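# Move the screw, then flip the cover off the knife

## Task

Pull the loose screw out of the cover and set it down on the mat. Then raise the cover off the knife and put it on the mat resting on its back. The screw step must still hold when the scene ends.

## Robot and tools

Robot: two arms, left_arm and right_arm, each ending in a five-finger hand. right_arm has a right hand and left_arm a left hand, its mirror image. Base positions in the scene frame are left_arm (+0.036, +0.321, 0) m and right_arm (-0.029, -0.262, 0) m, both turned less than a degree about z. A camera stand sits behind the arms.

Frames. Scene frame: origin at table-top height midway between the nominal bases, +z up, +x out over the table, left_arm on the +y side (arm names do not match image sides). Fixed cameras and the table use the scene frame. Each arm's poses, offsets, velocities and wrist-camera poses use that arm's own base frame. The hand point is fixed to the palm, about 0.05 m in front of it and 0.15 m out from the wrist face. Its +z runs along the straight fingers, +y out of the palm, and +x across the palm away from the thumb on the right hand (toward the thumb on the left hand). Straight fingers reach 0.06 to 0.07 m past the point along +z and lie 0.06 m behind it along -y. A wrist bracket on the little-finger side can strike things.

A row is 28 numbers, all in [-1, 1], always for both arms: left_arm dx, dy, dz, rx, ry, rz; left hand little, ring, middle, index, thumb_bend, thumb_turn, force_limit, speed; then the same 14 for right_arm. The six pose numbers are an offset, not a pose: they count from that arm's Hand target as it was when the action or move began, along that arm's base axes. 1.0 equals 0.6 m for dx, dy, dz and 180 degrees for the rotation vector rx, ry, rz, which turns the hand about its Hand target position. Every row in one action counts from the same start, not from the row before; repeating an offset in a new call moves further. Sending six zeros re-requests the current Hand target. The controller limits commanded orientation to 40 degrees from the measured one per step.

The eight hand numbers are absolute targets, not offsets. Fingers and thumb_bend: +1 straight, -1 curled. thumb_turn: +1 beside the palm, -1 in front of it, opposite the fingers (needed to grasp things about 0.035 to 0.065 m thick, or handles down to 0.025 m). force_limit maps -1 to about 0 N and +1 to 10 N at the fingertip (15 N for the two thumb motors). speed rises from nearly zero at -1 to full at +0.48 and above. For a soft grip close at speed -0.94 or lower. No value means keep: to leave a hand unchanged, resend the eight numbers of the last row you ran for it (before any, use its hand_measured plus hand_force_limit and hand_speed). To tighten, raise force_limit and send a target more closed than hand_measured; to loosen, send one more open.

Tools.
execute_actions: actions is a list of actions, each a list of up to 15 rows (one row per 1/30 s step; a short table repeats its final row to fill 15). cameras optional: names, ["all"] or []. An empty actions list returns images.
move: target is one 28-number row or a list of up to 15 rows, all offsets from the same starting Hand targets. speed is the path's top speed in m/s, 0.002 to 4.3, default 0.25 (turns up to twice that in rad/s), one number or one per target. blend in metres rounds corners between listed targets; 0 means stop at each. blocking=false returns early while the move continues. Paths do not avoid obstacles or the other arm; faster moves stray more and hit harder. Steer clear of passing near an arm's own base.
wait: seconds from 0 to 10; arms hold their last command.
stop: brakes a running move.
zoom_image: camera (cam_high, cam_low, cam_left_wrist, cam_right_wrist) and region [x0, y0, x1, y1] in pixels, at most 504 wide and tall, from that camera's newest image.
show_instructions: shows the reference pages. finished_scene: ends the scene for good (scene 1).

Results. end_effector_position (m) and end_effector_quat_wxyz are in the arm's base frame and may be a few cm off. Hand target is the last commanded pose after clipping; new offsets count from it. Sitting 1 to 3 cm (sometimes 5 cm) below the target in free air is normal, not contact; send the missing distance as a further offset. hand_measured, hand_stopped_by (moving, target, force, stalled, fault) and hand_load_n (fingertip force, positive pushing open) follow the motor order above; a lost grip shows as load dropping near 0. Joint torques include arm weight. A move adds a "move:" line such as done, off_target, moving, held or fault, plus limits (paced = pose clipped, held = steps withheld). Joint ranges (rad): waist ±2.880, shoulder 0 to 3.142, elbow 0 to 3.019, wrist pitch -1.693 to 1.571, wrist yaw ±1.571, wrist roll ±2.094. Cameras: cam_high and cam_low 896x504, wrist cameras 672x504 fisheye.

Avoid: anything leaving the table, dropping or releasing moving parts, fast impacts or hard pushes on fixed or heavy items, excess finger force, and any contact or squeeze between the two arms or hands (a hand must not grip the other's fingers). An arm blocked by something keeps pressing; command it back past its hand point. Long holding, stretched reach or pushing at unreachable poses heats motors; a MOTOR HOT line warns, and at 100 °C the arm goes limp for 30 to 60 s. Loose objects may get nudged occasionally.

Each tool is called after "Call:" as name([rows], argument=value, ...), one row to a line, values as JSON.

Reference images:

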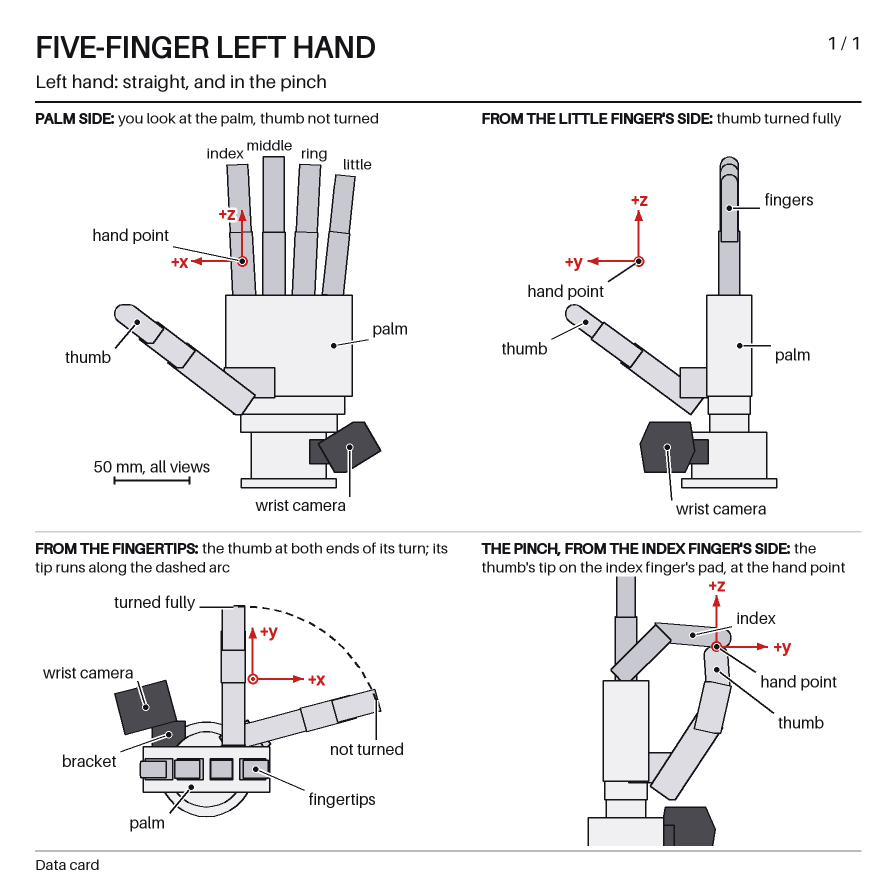

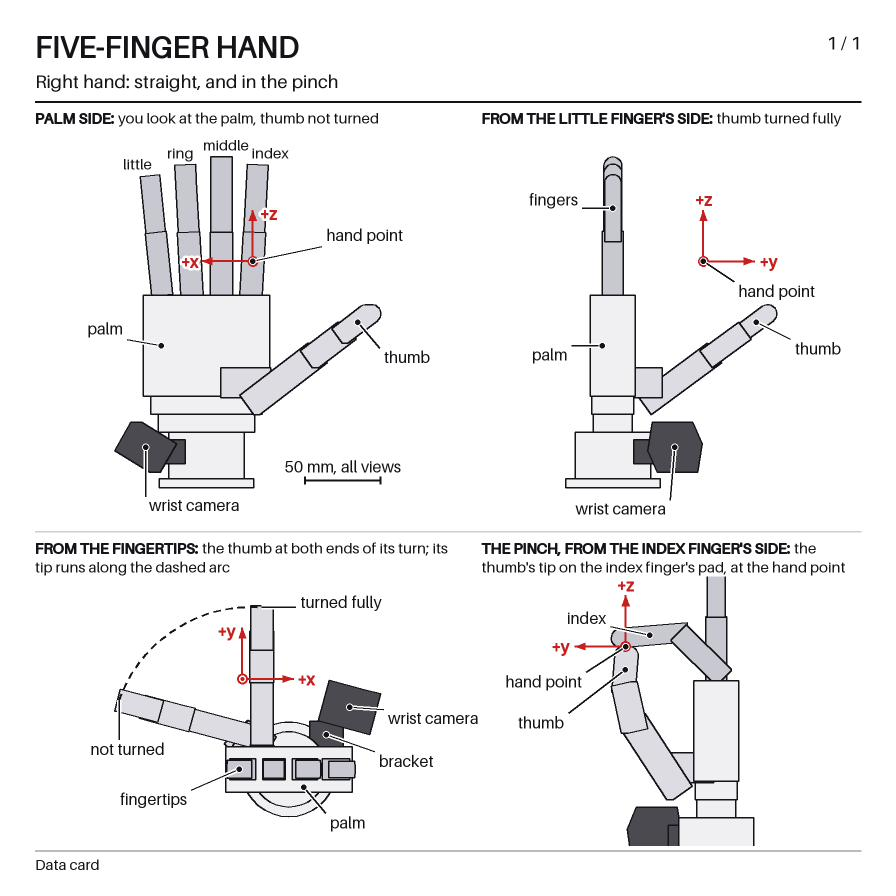

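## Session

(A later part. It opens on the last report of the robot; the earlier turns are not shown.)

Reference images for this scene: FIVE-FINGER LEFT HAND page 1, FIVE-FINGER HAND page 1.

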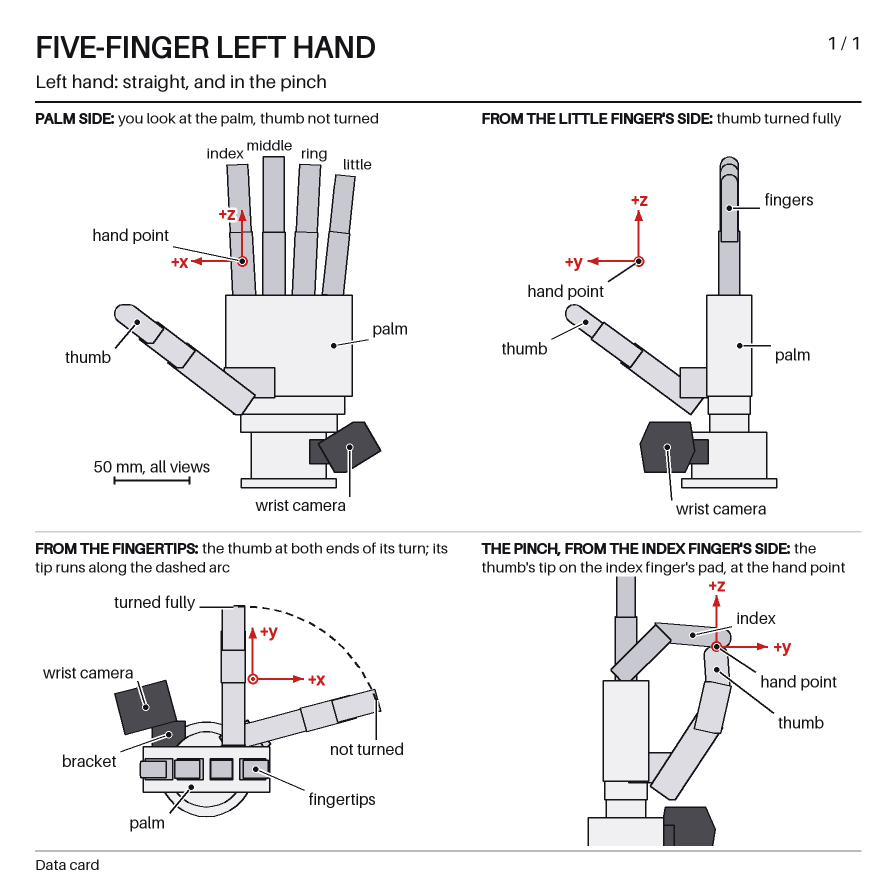

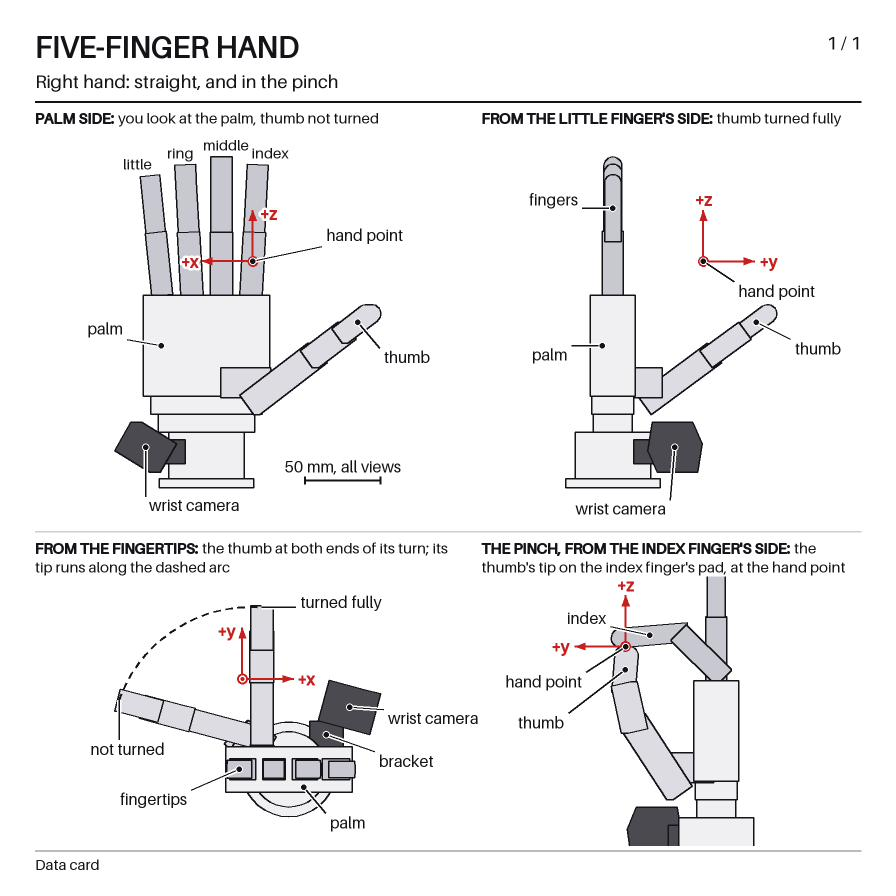

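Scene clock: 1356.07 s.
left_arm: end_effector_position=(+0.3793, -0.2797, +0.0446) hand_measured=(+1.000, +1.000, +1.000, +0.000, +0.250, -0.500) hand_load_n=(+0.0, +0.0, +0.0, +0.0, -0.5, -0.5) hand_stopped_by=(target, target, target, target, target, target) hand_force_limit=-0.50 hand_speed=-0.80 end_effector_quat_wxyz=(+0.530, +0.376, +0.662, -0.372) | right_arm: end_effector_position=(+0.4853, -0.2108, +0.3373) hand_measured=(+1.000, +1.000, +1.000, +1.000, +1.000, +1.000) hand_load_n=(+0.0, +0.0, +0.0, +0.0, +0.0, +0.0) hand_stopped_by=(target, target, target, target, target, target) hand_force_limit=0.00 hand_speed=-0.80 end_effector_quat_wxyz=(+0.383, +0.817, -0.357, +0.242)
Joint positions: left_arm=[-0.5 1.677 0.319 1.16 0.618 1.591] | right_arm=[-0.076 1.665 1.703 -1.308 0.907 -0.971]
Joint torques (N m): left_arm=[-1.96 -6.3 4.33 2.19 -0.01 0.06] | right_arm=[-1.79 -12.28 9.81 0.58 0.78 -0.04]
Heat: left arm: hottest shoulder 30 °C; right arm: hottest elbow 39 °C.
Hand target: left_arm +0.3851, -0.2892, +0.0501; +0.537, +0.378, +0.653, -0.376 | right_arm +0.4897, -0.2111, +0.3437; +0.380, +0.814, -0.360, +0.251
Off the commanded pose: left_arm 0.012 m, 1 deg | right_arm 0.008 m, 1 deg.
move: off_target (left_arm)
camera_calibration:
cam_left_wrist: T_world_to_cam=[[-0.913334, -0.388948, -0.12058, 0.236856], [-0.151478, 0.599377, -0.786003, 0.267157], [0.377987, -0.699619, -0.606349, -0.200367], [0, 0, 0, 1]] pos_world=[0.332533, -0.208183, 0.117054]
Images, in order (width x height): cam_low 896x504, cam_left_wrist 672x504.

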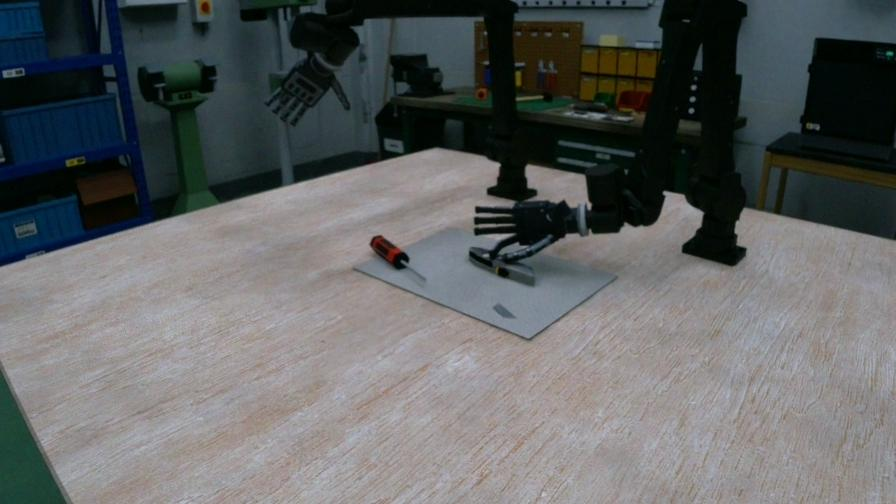

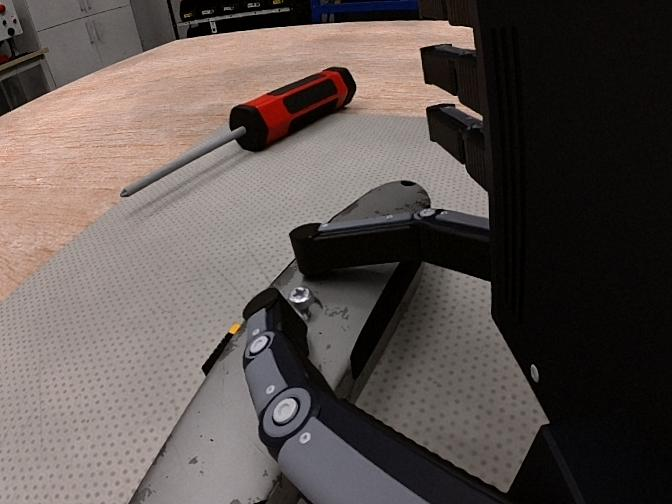

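Call:
move(target=[0, 0, -0.0055, 0, 0, 0, 1, 1, 1, 0.0, 0.25, -0.5, -0.5, -0.8, 0, 0, 0, 0, 0, 0, 1, 1, 1, 1, 1, 1, 0, -0.8], speed=0.03, cameras=["cam_low", "cam_left_wrist"])

Call:
zoom_image(camera="cam_left_wrist", region=[270, 240, 360, 340])

Call:
zoom_image(camera="cam_low", region=[480, 220, 540, 270])

Scene clock: 1364.23 s.
left_arm: end_effector_position=(+0.3797, -0.2799, +0.0439) hand_measured=(+1.000, +1.000, +1.000, +0.000, +0.250, -0.500) hand_load_n=(+0.0, +0.0, +0.0, +0.0, -0.5, -1.0) hand_stopped_by=(target, target, target, target, target, target) hand_force_limit=-0.50 hand_speed=-0.80 end_effector_quat_wxyz=(+0.533, +0.376, +0.660, -0.372) | right_arm: end_effector_position=(+0.4853, -0.2108, +0.3373) hand_measured=(+1.000, +1.000, +1.000, +1.000, +1.000, +1.000) hand_load_n=(+0.0, +0.0, +0.0, +0.0, +0.0, +0.0) hand_stopped_by=(target, target, target, target, target, target) hand_force_limit=0.00 hand_speed=-0.80 end_effector_quat_wxyz=(+0.383, +0.817, -0.357, +0.242)
Joint positions: left_arm=[-0.5 1.691 0.319 1.181 0.618 1.591] | right_arm=[-0.076 1.665 1.703 -1.308 0.907 -0.971]
Joint torques (N m): left_arm=[-1.9 -5.89 4.26 2.04 -0.02 0.06] | right_arm=[-1.9 -12.22 9.87 0.61 0.77 -0.01]
Heat: left arm: hottest shoulder 30 °C; right arm: hottest elbow 39 °C.
Hand target: left_arm +0.3851, -0.2891, +0.0467; +0.537, +0.378, +0.653, -0.376 | right_arm +0.4897, -0.2111, +0.3437; +0.380, +0.814, -0.360, +0.251
Off the commanded pose: left_arm 0.011 m, 1 deg | right_arm 0.008 m, 1 deg.
move: off_target (left_arm)
camera_calibration:
cam_left_wrist: T_world_to_cam=[[-0.912545, -0.389382, -0.125073, 0.236876], [-0.146445, 0.596649, -0.789027, 0.264257], [0.381858, -0.701706, -0.601492, -0.203443], [0, 0, 0, 1]] pos_world=[0.332546, -0.20819, 0.115764]
Images, in order (width x height): cam_low 896x504, cam_left_wrist 672x504.

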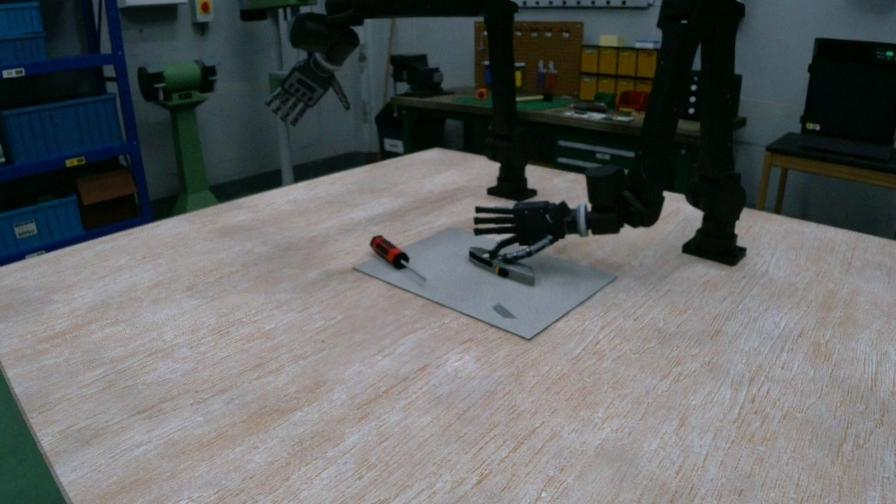

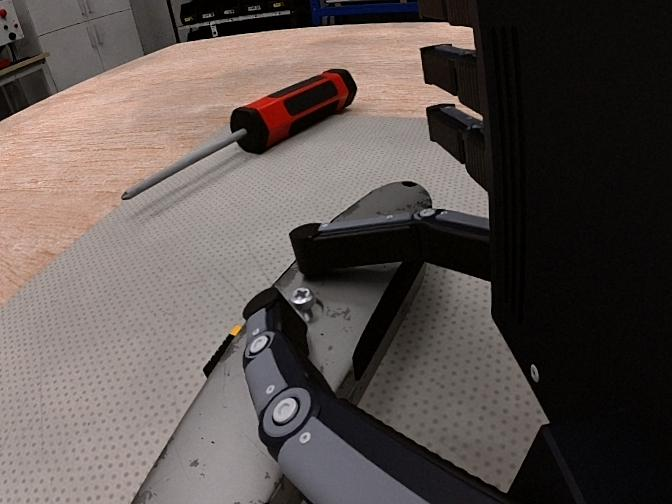

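Scaled by 5.040 from the camera's 672x504 image, which has a finer 960x720 frame.

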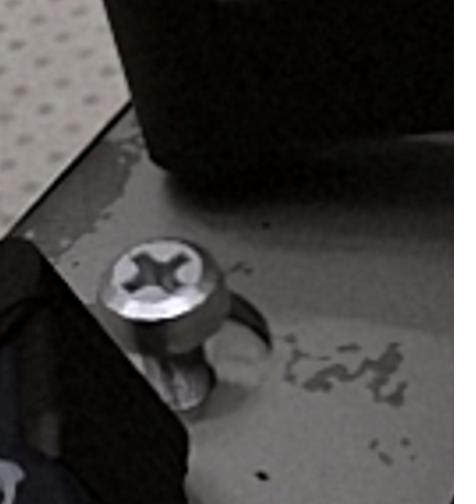

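Scaled by 8.400 from the camera's 896x504 image, which has a finer 1280x720 frame.

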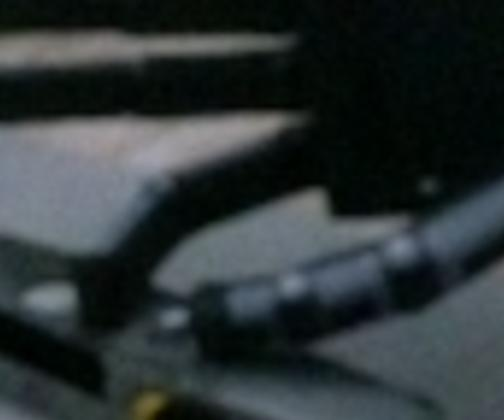

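Call:
move(target=[0, 0, 0, 0, 0, 0, 1, 1, 1, 0.0, 0.1, -0.5, -0.5, -0.9, 0, 0, 0, 0, 0, 0, 1, 1, 1, 1, 1, 1, 0, -0.8], speed=0.02, cameras=["cam_low", "cam_left_wrist"])

Call:
zoom_image(camera="cam_left_wrist", region=[270, 240, 360, 340])

Call:
zoom_image(camera="cam_low", region=[480, 220, 540, 270])

Scene clock: 1374.40 s.
left_arm: end_effector_position=(+0.3812, -0.2798, +0.0427) hand_measured=(+1.000, +1.000, +1.000, +0.000, +0.102, -0.500) hand_load_n=(+0.0, +0.0, +0.0, +0.5, +1.0, +0.0) hand_stopped_by=(target, target, target, target, target, target) hand_force_limit=-0.50 hand_speed=-0.90 end_effector_quat_wxyz=(+0.533, +0.375, +0.661, -0.371) | right_arm: end_effector_position=(+0.4853, -0.2108, +0.3373) hand_measured=(+1.000, +1.000, +1.000, +1.000, +1.000, +1.000) hand_load_n=(+0.0, +0.0, +0.0, +0.0, +0.0, +0.0) hand_stopped_by=(target, target, target, target, target, target) hand_force_limit=0.00 hand_speed=-0.80 end_effector_quat_wxyz=(+0.383, +0.817, -0.357, +0.242)
Joint positions: left_arm=[-0.5 1.696 0.323 1.181 0.614 1.591] | right_arm=[-0.076 1.665 1.703 -1.308 0.907 -0.971]
Joint torques (N m): left_arm=[-1.9 -6.3 4.03 1.96 0.15 0.06] | right_arm=[-1.61 -12.34 9.91 0.68 0.77 -0.03]
Heat: left arm: hottest shoulder 30 °C; right arm: hottest elbow 39 °C.
Hand target: left_arm +0.3851, -0.2892, +0.0468; +0.537, +0.378, +0.653, -0.376 | right_arm +0.4897, -0.2111, +0.3437; +0.380, +0.814, -0.360, +0.251
Off the commanded pose: left_arm 0.011 m, 1 deg | right_arm 0.008 m, 1 deg.
move: off_target (left_arm)
camera_calibration:
cam_left_wrist: T_world_to_cam=[[-0.911062, -0.392937, -0.124767, 0.236592], [-0.149652, 0.597196, -0.788011, 0.264839], [0.384149, -0.699255, -0.602886, -0.204771], [0, 0, 0, 1]] pos_world=[0.333847, -0.208383, 0.114762]
Images, in order (width x height): cam_low 896x504, cam_left_wrist 672x504.

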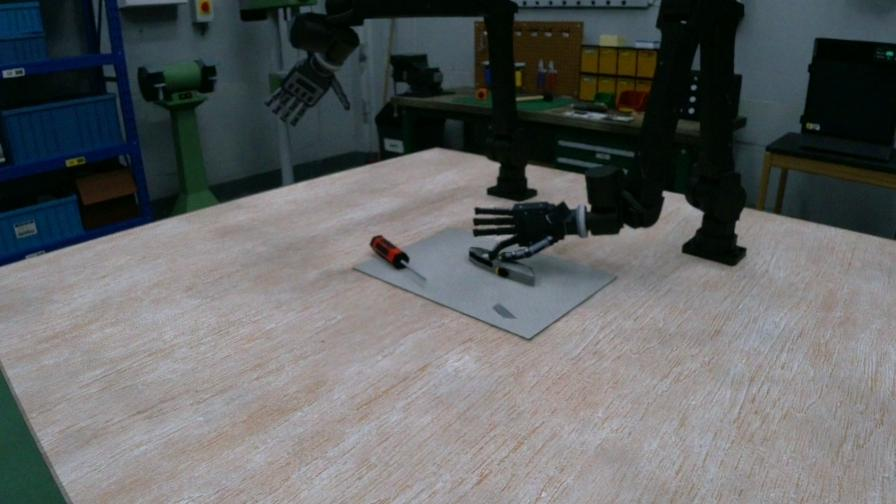

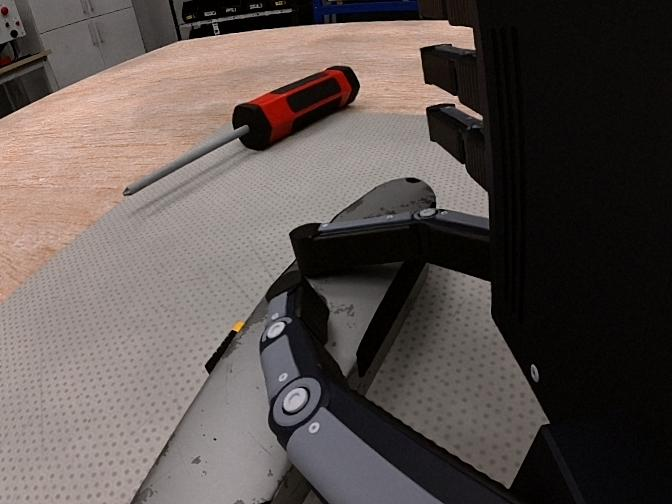

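Scaled by 5.040 from the camera's 672x504 image, which has a finer 960x720 frame.

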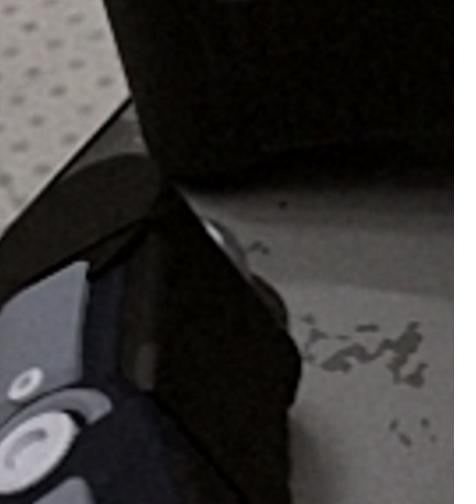

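Scaled by 8.400 from the camera's 896x504 image, which has a finer 1280x720 frame.

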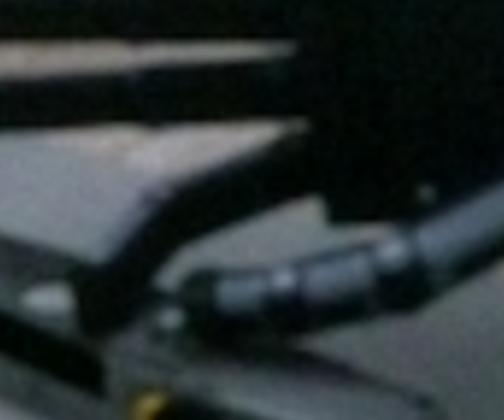

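Call:
move(target=[0, 0, 0, 0, 0, 0, 1, 1, 1, -0.15, 0.1, -0.5, -0.5, -0.94, 0, 0, 0, 0, 0, 0, 1, 1, 1, 1, 1, 1, 0, -0.8], speed=0.02, cameras=["cam_low", "cam_left_wrist"])

Call:
zoom_image(camera="cam_left_wrist", region=[270, 220, 360, 320])

Call:
zoom_image(camera="cam_low", region=[480, 220, 540, 270])

Scene clock: 1380.07 s.
left_arm: end_effector_position=(+0.3813, -0.2797, +0.0426) hand_measured=(+1.000, +1.000, +1.000, -0.122, +0.102, -0.500) hand_load_n=(+0.0, +0.0, +0.0, +3.5, +1.0, +0.0) hand_stopped_by=(target, target, target, force, target, target) hand_force_limit=-0.50 hand_speed=-0.94 end_effector_quat_wxyz=(+0.533, +0.375, +0.662, -0.370) | right_arm: end_effector_position=(+0.4853, -0.2108, +0.3373) hand_measured=(+1.000, +1.000, +1.000, +1.000, +1.000, +1.000) hand_load_n=(+0.0, +0.0, +0.0, -0.5, +0.0, +0.0) hand_stopped_by=(target, target, target, target, target, target) hand_force_limit=0.00 hand_speed=-0.80 end_effector_quat_wxyz=(+0.383, +0.817, -0.357, +0.242)
Joint positions: left_arm=[-0.5 1.697 0.323 1.181 0.613 1.591] | right_arm=[-0.076 1.665 1.703 -1.308 0.907 -0.971]
Joint torques (N m): left_arm=[-1.9 -6.36 4.04 1.98 0.17 0.06] | right_arm=[-1.79 -12.28 9.85 0.62 0.76 -0.03]
Heat: left arm: hottest shoulder 30 °C; right arm: hottest elbow 39 °C.
Hand target: left_arm +0.3851, -0.2891, +0.0467; +0.537, +0.378, +0.653, -0.376 | right_arm +0.4897, -0.2111, +0.3437; +0.380, +0.814, -0.360, +0.251
Off the commanded pose: left_arm 0.011 m, 1 deg | right_arm 0.008 m, 1 deg.
move: off_target (left_arm)
camera_calibration:
cam_left_wrist: T_world_to_cam=[[-0.910809, -0.393582, -0.12458, 0.236379], [-0.150363, 0.597318, -0.787783, 0.264936], [0.384471, -0.698788, -0.603223, -0.204732], [0, 0, 0, 1]] pos_world=[0.333847, -0.208281, 0.114661]
Images, in order (width x height): cam_low 896x504, cam_left_wrist 672x504.

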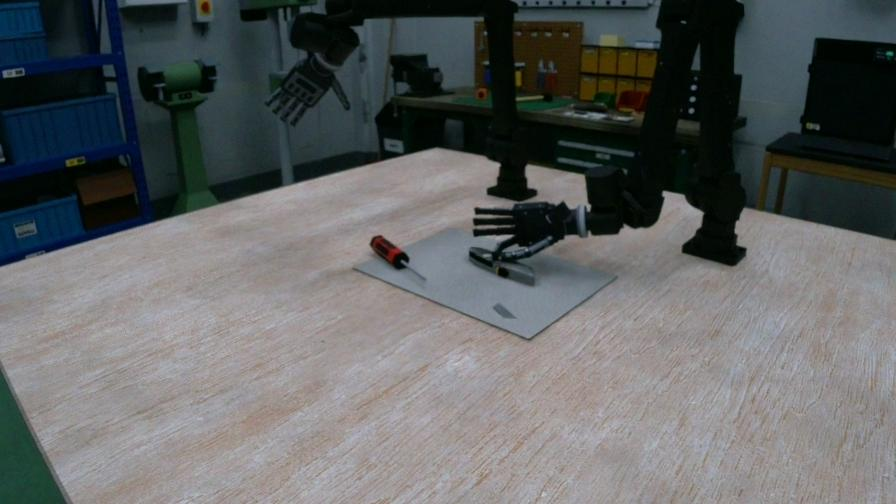

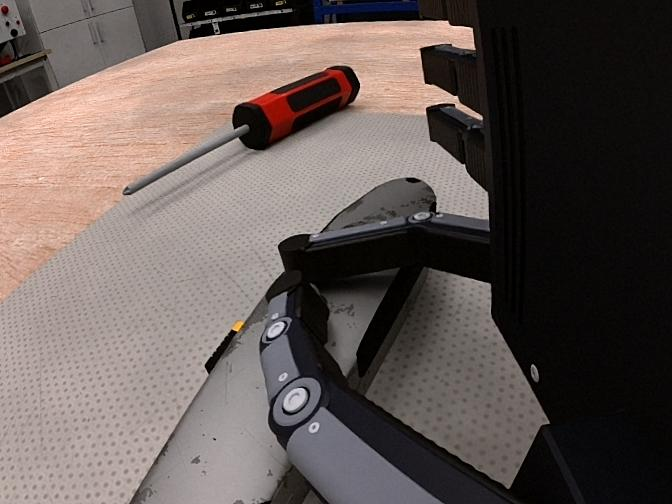

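Scaled by 5.040 from the camera's 672x504 image, which has a finer 960x720 frame.

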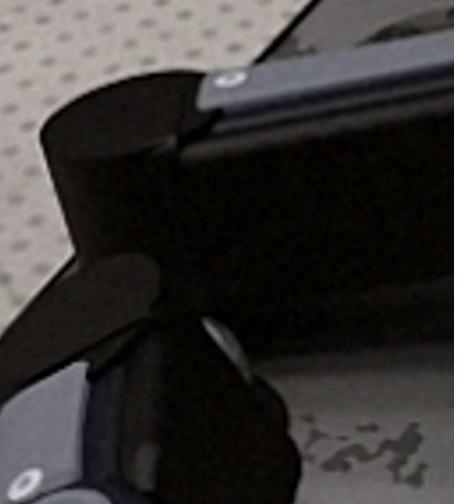

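Scaled by 8.400 from the camera's 896x504 image, which has a finer 1280x720 frame.

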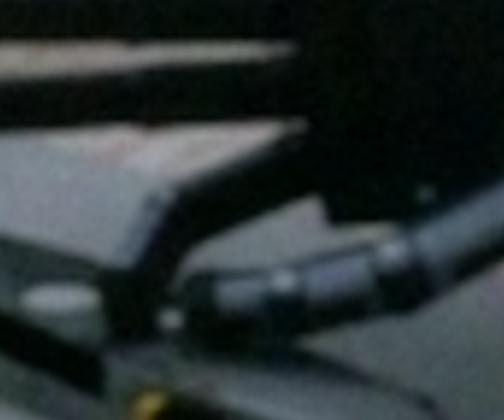

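Call:
move(target=[0, 0, 0, 0, 0, 0, 1, 1, 1, -0.2, 0.1, -0.5, -0.1, -0.94, 0, 0, 0, 0, 0, 0, 1, 1, 1, 1, 1, 1, 0, -0.8], speed=0.02, cameras=[])

Scene clock: 1388.60 s.
left_arm: end_effector_position=(+0.3813, -0.2797, +0.0426) hand_measured=(+1.000, +1.000, +1.000, -0.126, +0.102, -0.500) hand_load_n=(+0.0, +0.0, +0.0, +4.5, +1.0, +0.0) hand_stopped_by=(target, target, target, force, target, target) hand_force_limit=-0.10 hand_speed=-0.94 end_effector_quat_wxyz=(+0.533, +0.375, +0.662, -0.370) | right_arm: end_effector_position=(+0.4853, -0.2108, +0.3373) hand_measured=(+1.000, +1.000, +1.000, +1.000, +1.000, +1.000) hand_load_n=(+0.0, +0.0, +0.0, +0.0, +0.0, +0.0) hand_stopped_by=(target, target, target, target, target, target) hand_force_limit=0.00 hand_speed=-0.80 end_effector_quat_wxyz=(+0.383, +0.817, -0.357, +0.242)
Joint positions: left_arm=[-0.5 1.697 0.323 1.181 0.613 1.591] | right_arm=[-0.076 1.665 1.703 -1.308 0.907 -0.971]
Joint torques (N m): left_arm=[-1.9 -6.36 4.04 1.98 0.17 0.06] | right_arm=[-1.61 -12.34 9.91 0.62 0.76 -0.01]
Heat: left arm: hottest shoulder 30 °C; right arm: hottest elbow 39 °C.
Hand target: left_arm +0.3851, -0.2891, +0.0467; +0.537, +0.378, +0.653, -0.376 | right_arm +0.4897, -0.2111, +0.3437; +0.380, +0.814, -0.360, +0.251
Off the commanded pose: left_arm 0.011 m, 1 deg | right_arm 0.008 m, 1 deg.
move: off_target (left_arm)
No camera images: "cameras" was empty.

Call:
move(target=[0, 0.0075, 0.085, 0, 0, 0, 1, 1, 1, -0.2, 0.1, -0.5, -0.1, -0.94, 0, 0, 0, 0, 0, 0, 1, 1, 1, 1, 1, 1, 0, -0.8], speed=0.04, cameras=["cam_low", "cam_left_wrist"])

Call:
zoom_image(camera="cam_left_wrist", region=[250, 220, 390, 380])

Call:
zoom_image(camera="cam_low", region=[480, 190, 540, 270])

Scene clock: 1396.17 s.
left_arm: end_effector_position=(+0.3757, -0.2796, +0.0835) hand_measured=(+1.000, +1.000, +1.000, -0.126, +0.102, -0.500) hand_load_n=(+0.0, +0.0, +0.0, +4.5, +1.5, +0.5) hand_stopped_by=(target, target, target, force, target, target) hand_force_limit=-0.10 hand_speed=-0.94 end_effector_quat_wxyz=(+0.527, +0.378, +0.662, -0.375) | right_arm: end_effector_position=(+0.4853, -0.2108, +0.3373) hand_measured=(+1.000, +1.000, +1.000, +1.000, +1.000, +1.000) hand_load_n=(+0.0, +0.0, -0.5, +0.0, +0.0, +0.0) hand_stopped_by=(target, target, target, target, target, target) hand_force_limit=0.00 hand_speed=-0.80 end_effector_quat_wxyz=(+0.383, +0.817, -0.357, +0.242)
Joint positions: left_arm=[-0.5 1.468 0.323 0.943 0.627 1.591] | right_arm=[-0.076 1.665 1.703 -1.308 0.907 -0.971]
Joint torques (N m): left_arm=[-0.79 -7.24 5.91 1.07 0.17 0.08] | right_arm=[-1.55 -12.4 9.84 0.64 0.78 -0.03]
Heat: left arm: hottest shoulder 30 °C; right arm: hottest elbow 39 °C.
Hand target: left_arm +0.3851, -0.2846, +0.0977; +0.537, +0.378, +0.653, -0.376 | right_arm +0.4897, -0.2111, +0.3437; +0.380, +0.814, -0.360, +0.251
Off the commanded pose: left_arm 0.018 m, 2 deg | right_arm 0.008 m, 1 deg.
move: off_target (left_arm)
camera_calibration:
cam_left_wrist: T_world_to_cam=[[-0.917212, -0.381057, -0.116265, 0.241579], [-0.150147, 0.60094, -0.785065, 0.296993], [0.369023, -0.702614, -0.608404, -0.172744], [0, 0, 0, 1]] pos_world=[0.329918, -0.207792, 0.156148]
Images, in order (width x height): cam_low 896x504, cam_left_wrist 672x504.

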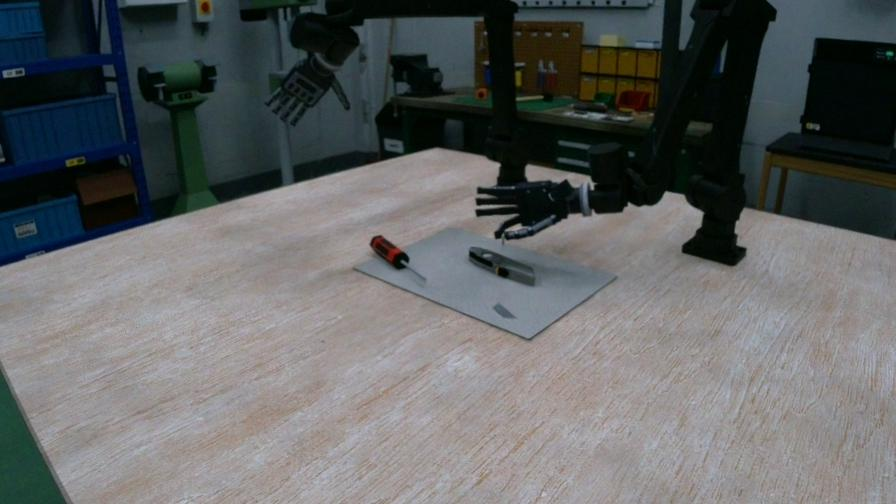

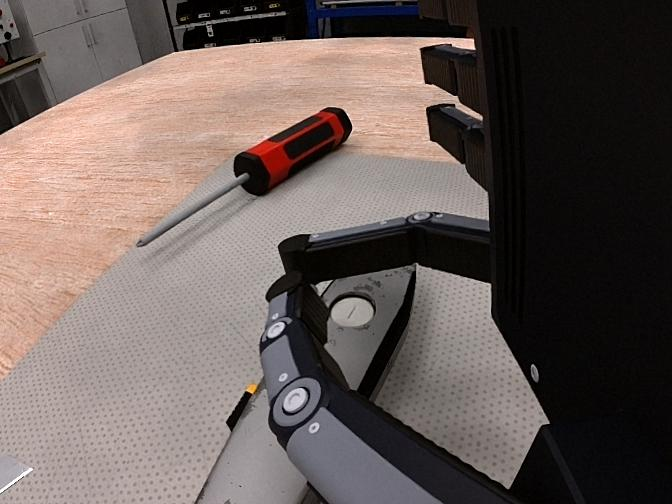

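Scaled by 3.150 from the camera's 672x504 image, which has a finer 960x720 frame.

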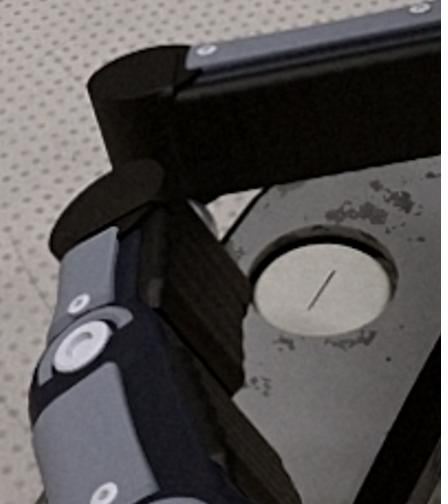

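Scaled by 6.300 from the camera's 896x504 image, which has a finer 1280x720 frame.

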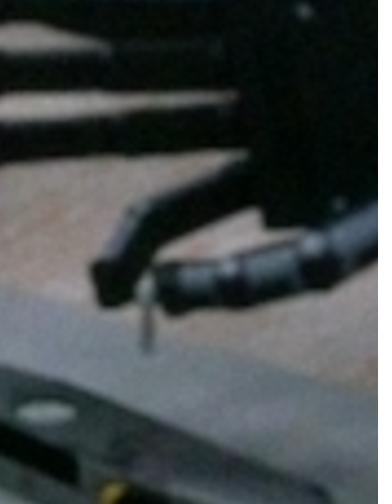

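Call:
zoom_image(camera="cam_low", region=[490, 222, 520, 252])

Scaled by 16.800 from the camera's 896x504 image, which has a finer 1280x720 frame.

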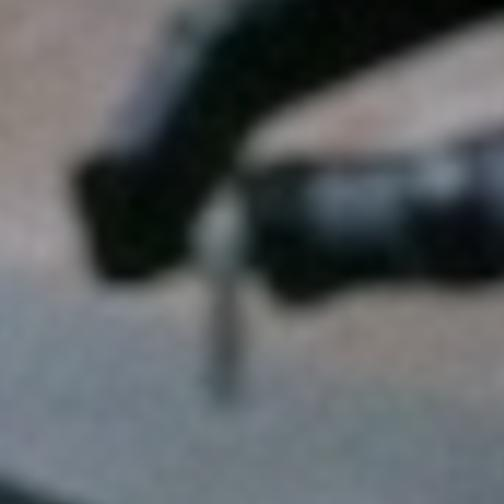

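Call:
move(target=[-0.052, -0.3315, 0.0, 0, 0, 0, 1, 1, 1, -0.2, 0.1, -0.5, -0.1, -0.94, 0, 0, 0, 0, 0, 0, 1, 1, 1, 1, 1, 1, 0, -0.8], speed=0.08, cameras=["all"])

Scene clock: 1510.50 s.
left_arm: end_effector_position=(+0.3503, -0.4687, +0.0909) hand_measured=(+1.000, +1.000, +1.000, -0.126, +0.102, -0.500) hand_load_n=(+0.0, +0.0, +0.0, +4.5, +1.5, +0.5) hand_stopped_by=(target, target, target, force, target, target) hand_force_limit=-0.10 hand_speed=-0.94 end_effector_quat_wxyz=(+0.535, +0.380, +0.657, -0.370) | right_arm: end_effector_position=(+0.4853, -0.2108, +0.3373) hand_measured=(+1.000, +1.000, +1.000, +1.000, +1.000, +1.000) hand_load_n=(+0.0, +0.0, +0.0, +0.0, +0.0, +0.0) hand_stopped_by=(target, target, target, target, target, target) hand_force_limit=0.00 hand_speed=-0.80 end_effector_quat_wxyz=(+0.383, +0.817, -0.357, +0.242)
Joint positions: left_arm=[-0.977 1.678 0.623 0.899 0.15 1.515] | right_arm=[-0.076 1.665 1.703 -1.308 0.907 -0.971]
Joint torques (N m): left_arm=[-1.67 -9.35 7.34 1.14 -0.09 0.06] | right_arm=[-1.55 -12.34 9.94 0.62 0.77 -0.01]
Heat: left arm: hottest shoulder 30 °C; right arm: hottest elbow 39 °C.
Hand target: left_arm +0.3538, -0.4836, +0.0978; +0.537, +0.378, +0.653, -0.376 | right_arm +0.4897, -0.2111, +0.3437; +0.380, +0.814, -0.360, +0.251
Off the commanded pose: left_arm 0.017 m, 1 deg | right_arm 0.008 m, 1 deg.
move: off_target (left_arm)
camera_calibration:
cam_left_wrist: T_world_to_cam=[[-0.91241, -0.385907, -0.136326, 0.144987], [-0.136055, 0.600134, -0.788244, 0.407618], [0.386002, -0.700653, -0.600073, -0.297454], [0, 0, 0, 1]] pos_world=[0.302564, -0.397086, 0.162573]

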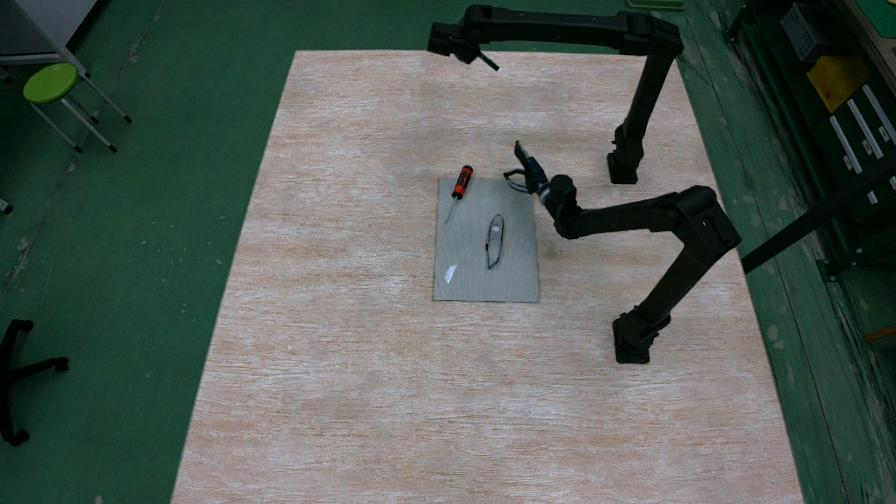

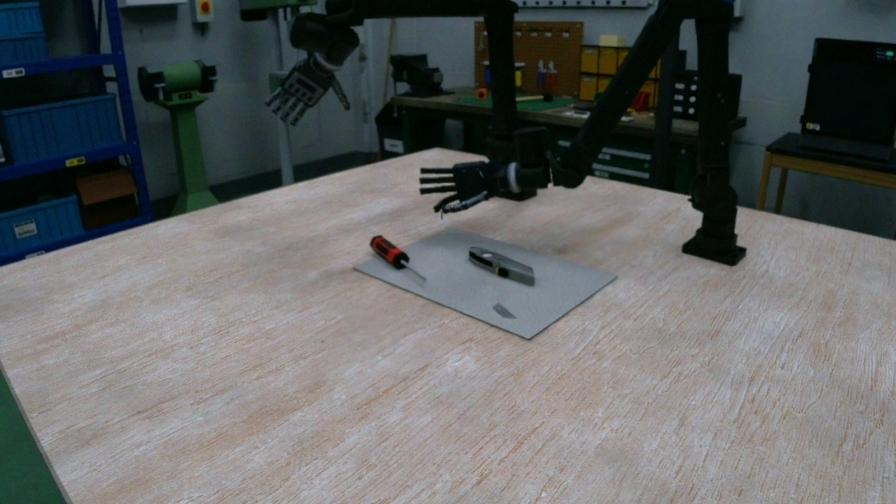

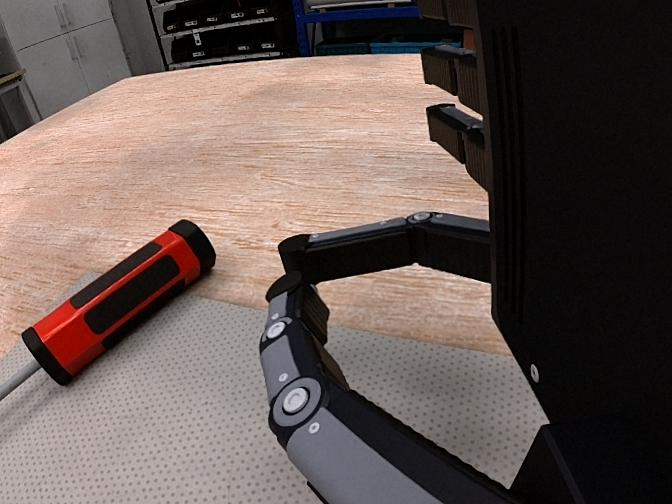

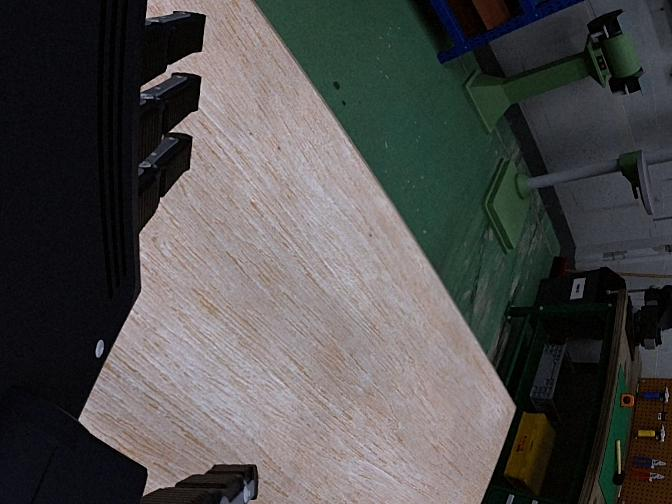

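Call:
zoom_image(camera="cam_high", region=[430, 130, 560, 310])

Call:
zoom_image(camera="cam_low", region=[410, 180, 490, 250])

Scaled by 2.800 from the camera's 896x504 image, which has a finer 1280x720 frame.

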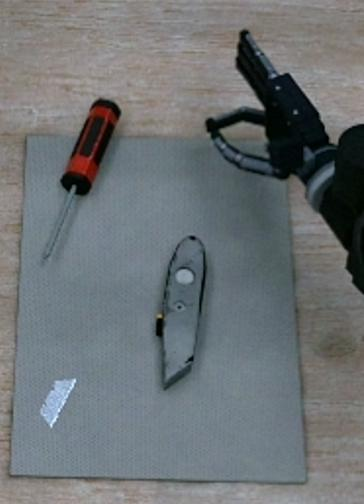

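Scaled by 6.300 from the camera's 896x504 image, which has a finer 1280x720 frame.

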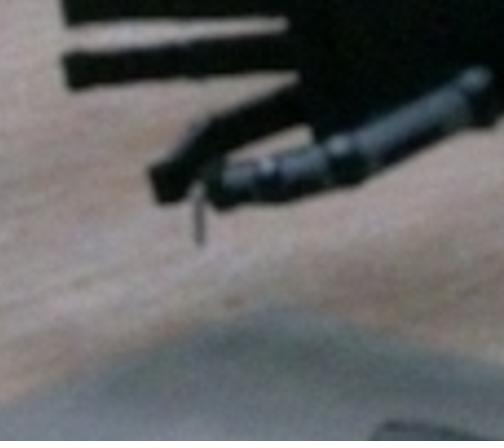

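Call:
move(target=[-0.03, 0.04, -0.05, 0, 0, 0, 1, 1, 1, -0.2, 0.1, -0.5, -0.1, -0.94, 0, 0, 0, 0, 0, 0, 1, 1, 1, 1, 1, 1, 0, -0.8], speed=0.05, cameras=["cam_high", "cam_low"])

Call:
zoom_image(camera="cam_high", region=[430, 130, 560, 310])

Call:
zoom_image(camera="cam_low", region=[420, 200, 500, 270])

Scene clock: 1537.37 s.
left_arm: end_effector_position=(+0.3404, -0.4545, +0.0671) hand_measured=(+1.000, +1.000, +1.000, -0.126, +0.102, -0.500) hand_load_n=(+0.0, +0.0, +0.0, +4.5, +1.0, +0.5) hand_stopped_by=(target, target, target, force, target, target) hand_force_limit=-0.10 hand_speed=-0.94 end_effector_quat_wxyz=(+0.536, +0.379, +0.658, -0.369) | right_arm: end_effector_position=(+0.4853, -0.2108, +0.3373) hand_measured=(+1.000, +1.000, +1.000, +1.000, +1.000, +1.000) hand_load_n=(+0.0, +0.0, +0.0, +0.0, +0.0, +0.0) hand_stopped_by=(target, target, target, target, target, target) hand_force_limit=0.00 hand_speed=-0.80 end_effector_quat_wxyz=(+0.383, +0.817, -0.357, +0.242)
Joint positions: left_arm=[-0.979 1.729 0.569 1.004 0.145 1.513] | right_arm=[-0.076 1.665 1.703 -1.308 0.907 -0.971]
Joint torques (N m): left_arm=[-1.9 -9.17 4.18 2.54 -0.1 0.04] | right_arm=[-1.73 -12.22 9.88 0.62 0.78 -0.03]
Heat: left arm: hottest shoulder 30 °C; right arm: hottest elbow 39 °C.
Hand target: left_arm +0.3357, -0.4596, +0.0676; +0.537, +0.378, +0.653, -0.376 | right_arm +0.4897, -0.2111, +0.3437; +0.380, +0.814, -0.360, +0.251
Off the commanded pose: left_arm 0.007 m, 1 deg | right_arm 0.008 m, 1 deg.
move: done
Images, in order (width x height): cam_high 896x504, cam_low 896x504.

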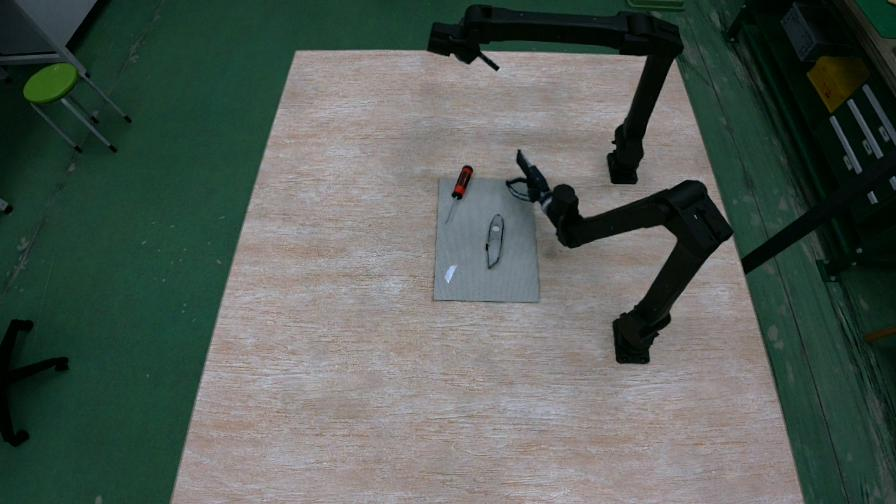

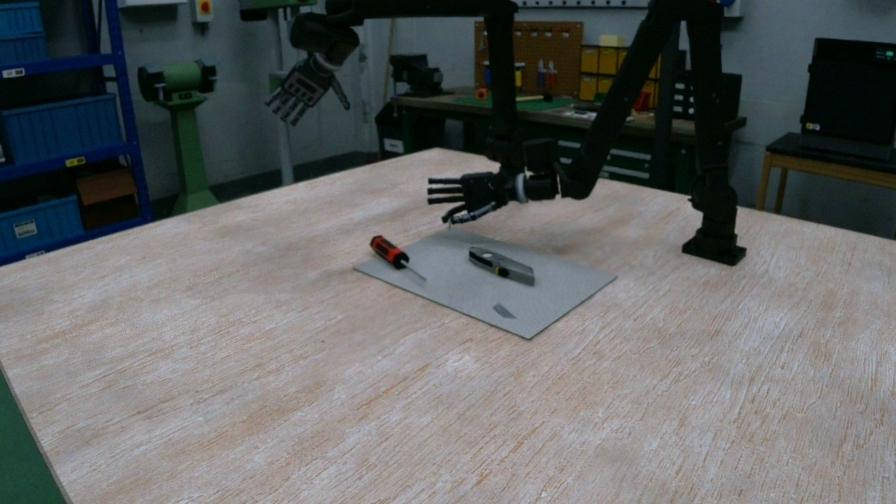

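Scaled by 2.800 from the camera's 896x504 image, which has a finer 1280x720 frame.

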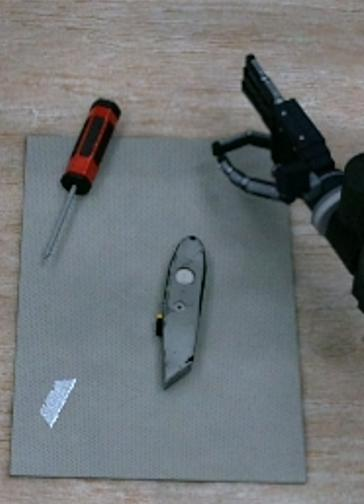

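Scaled by 6.300 from the camera's 896x504 image, which has a finer 1280x720 frame.

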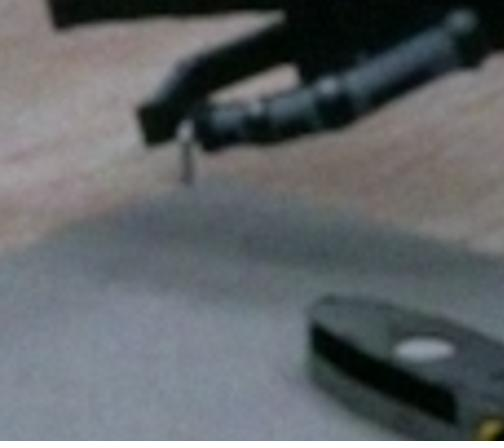

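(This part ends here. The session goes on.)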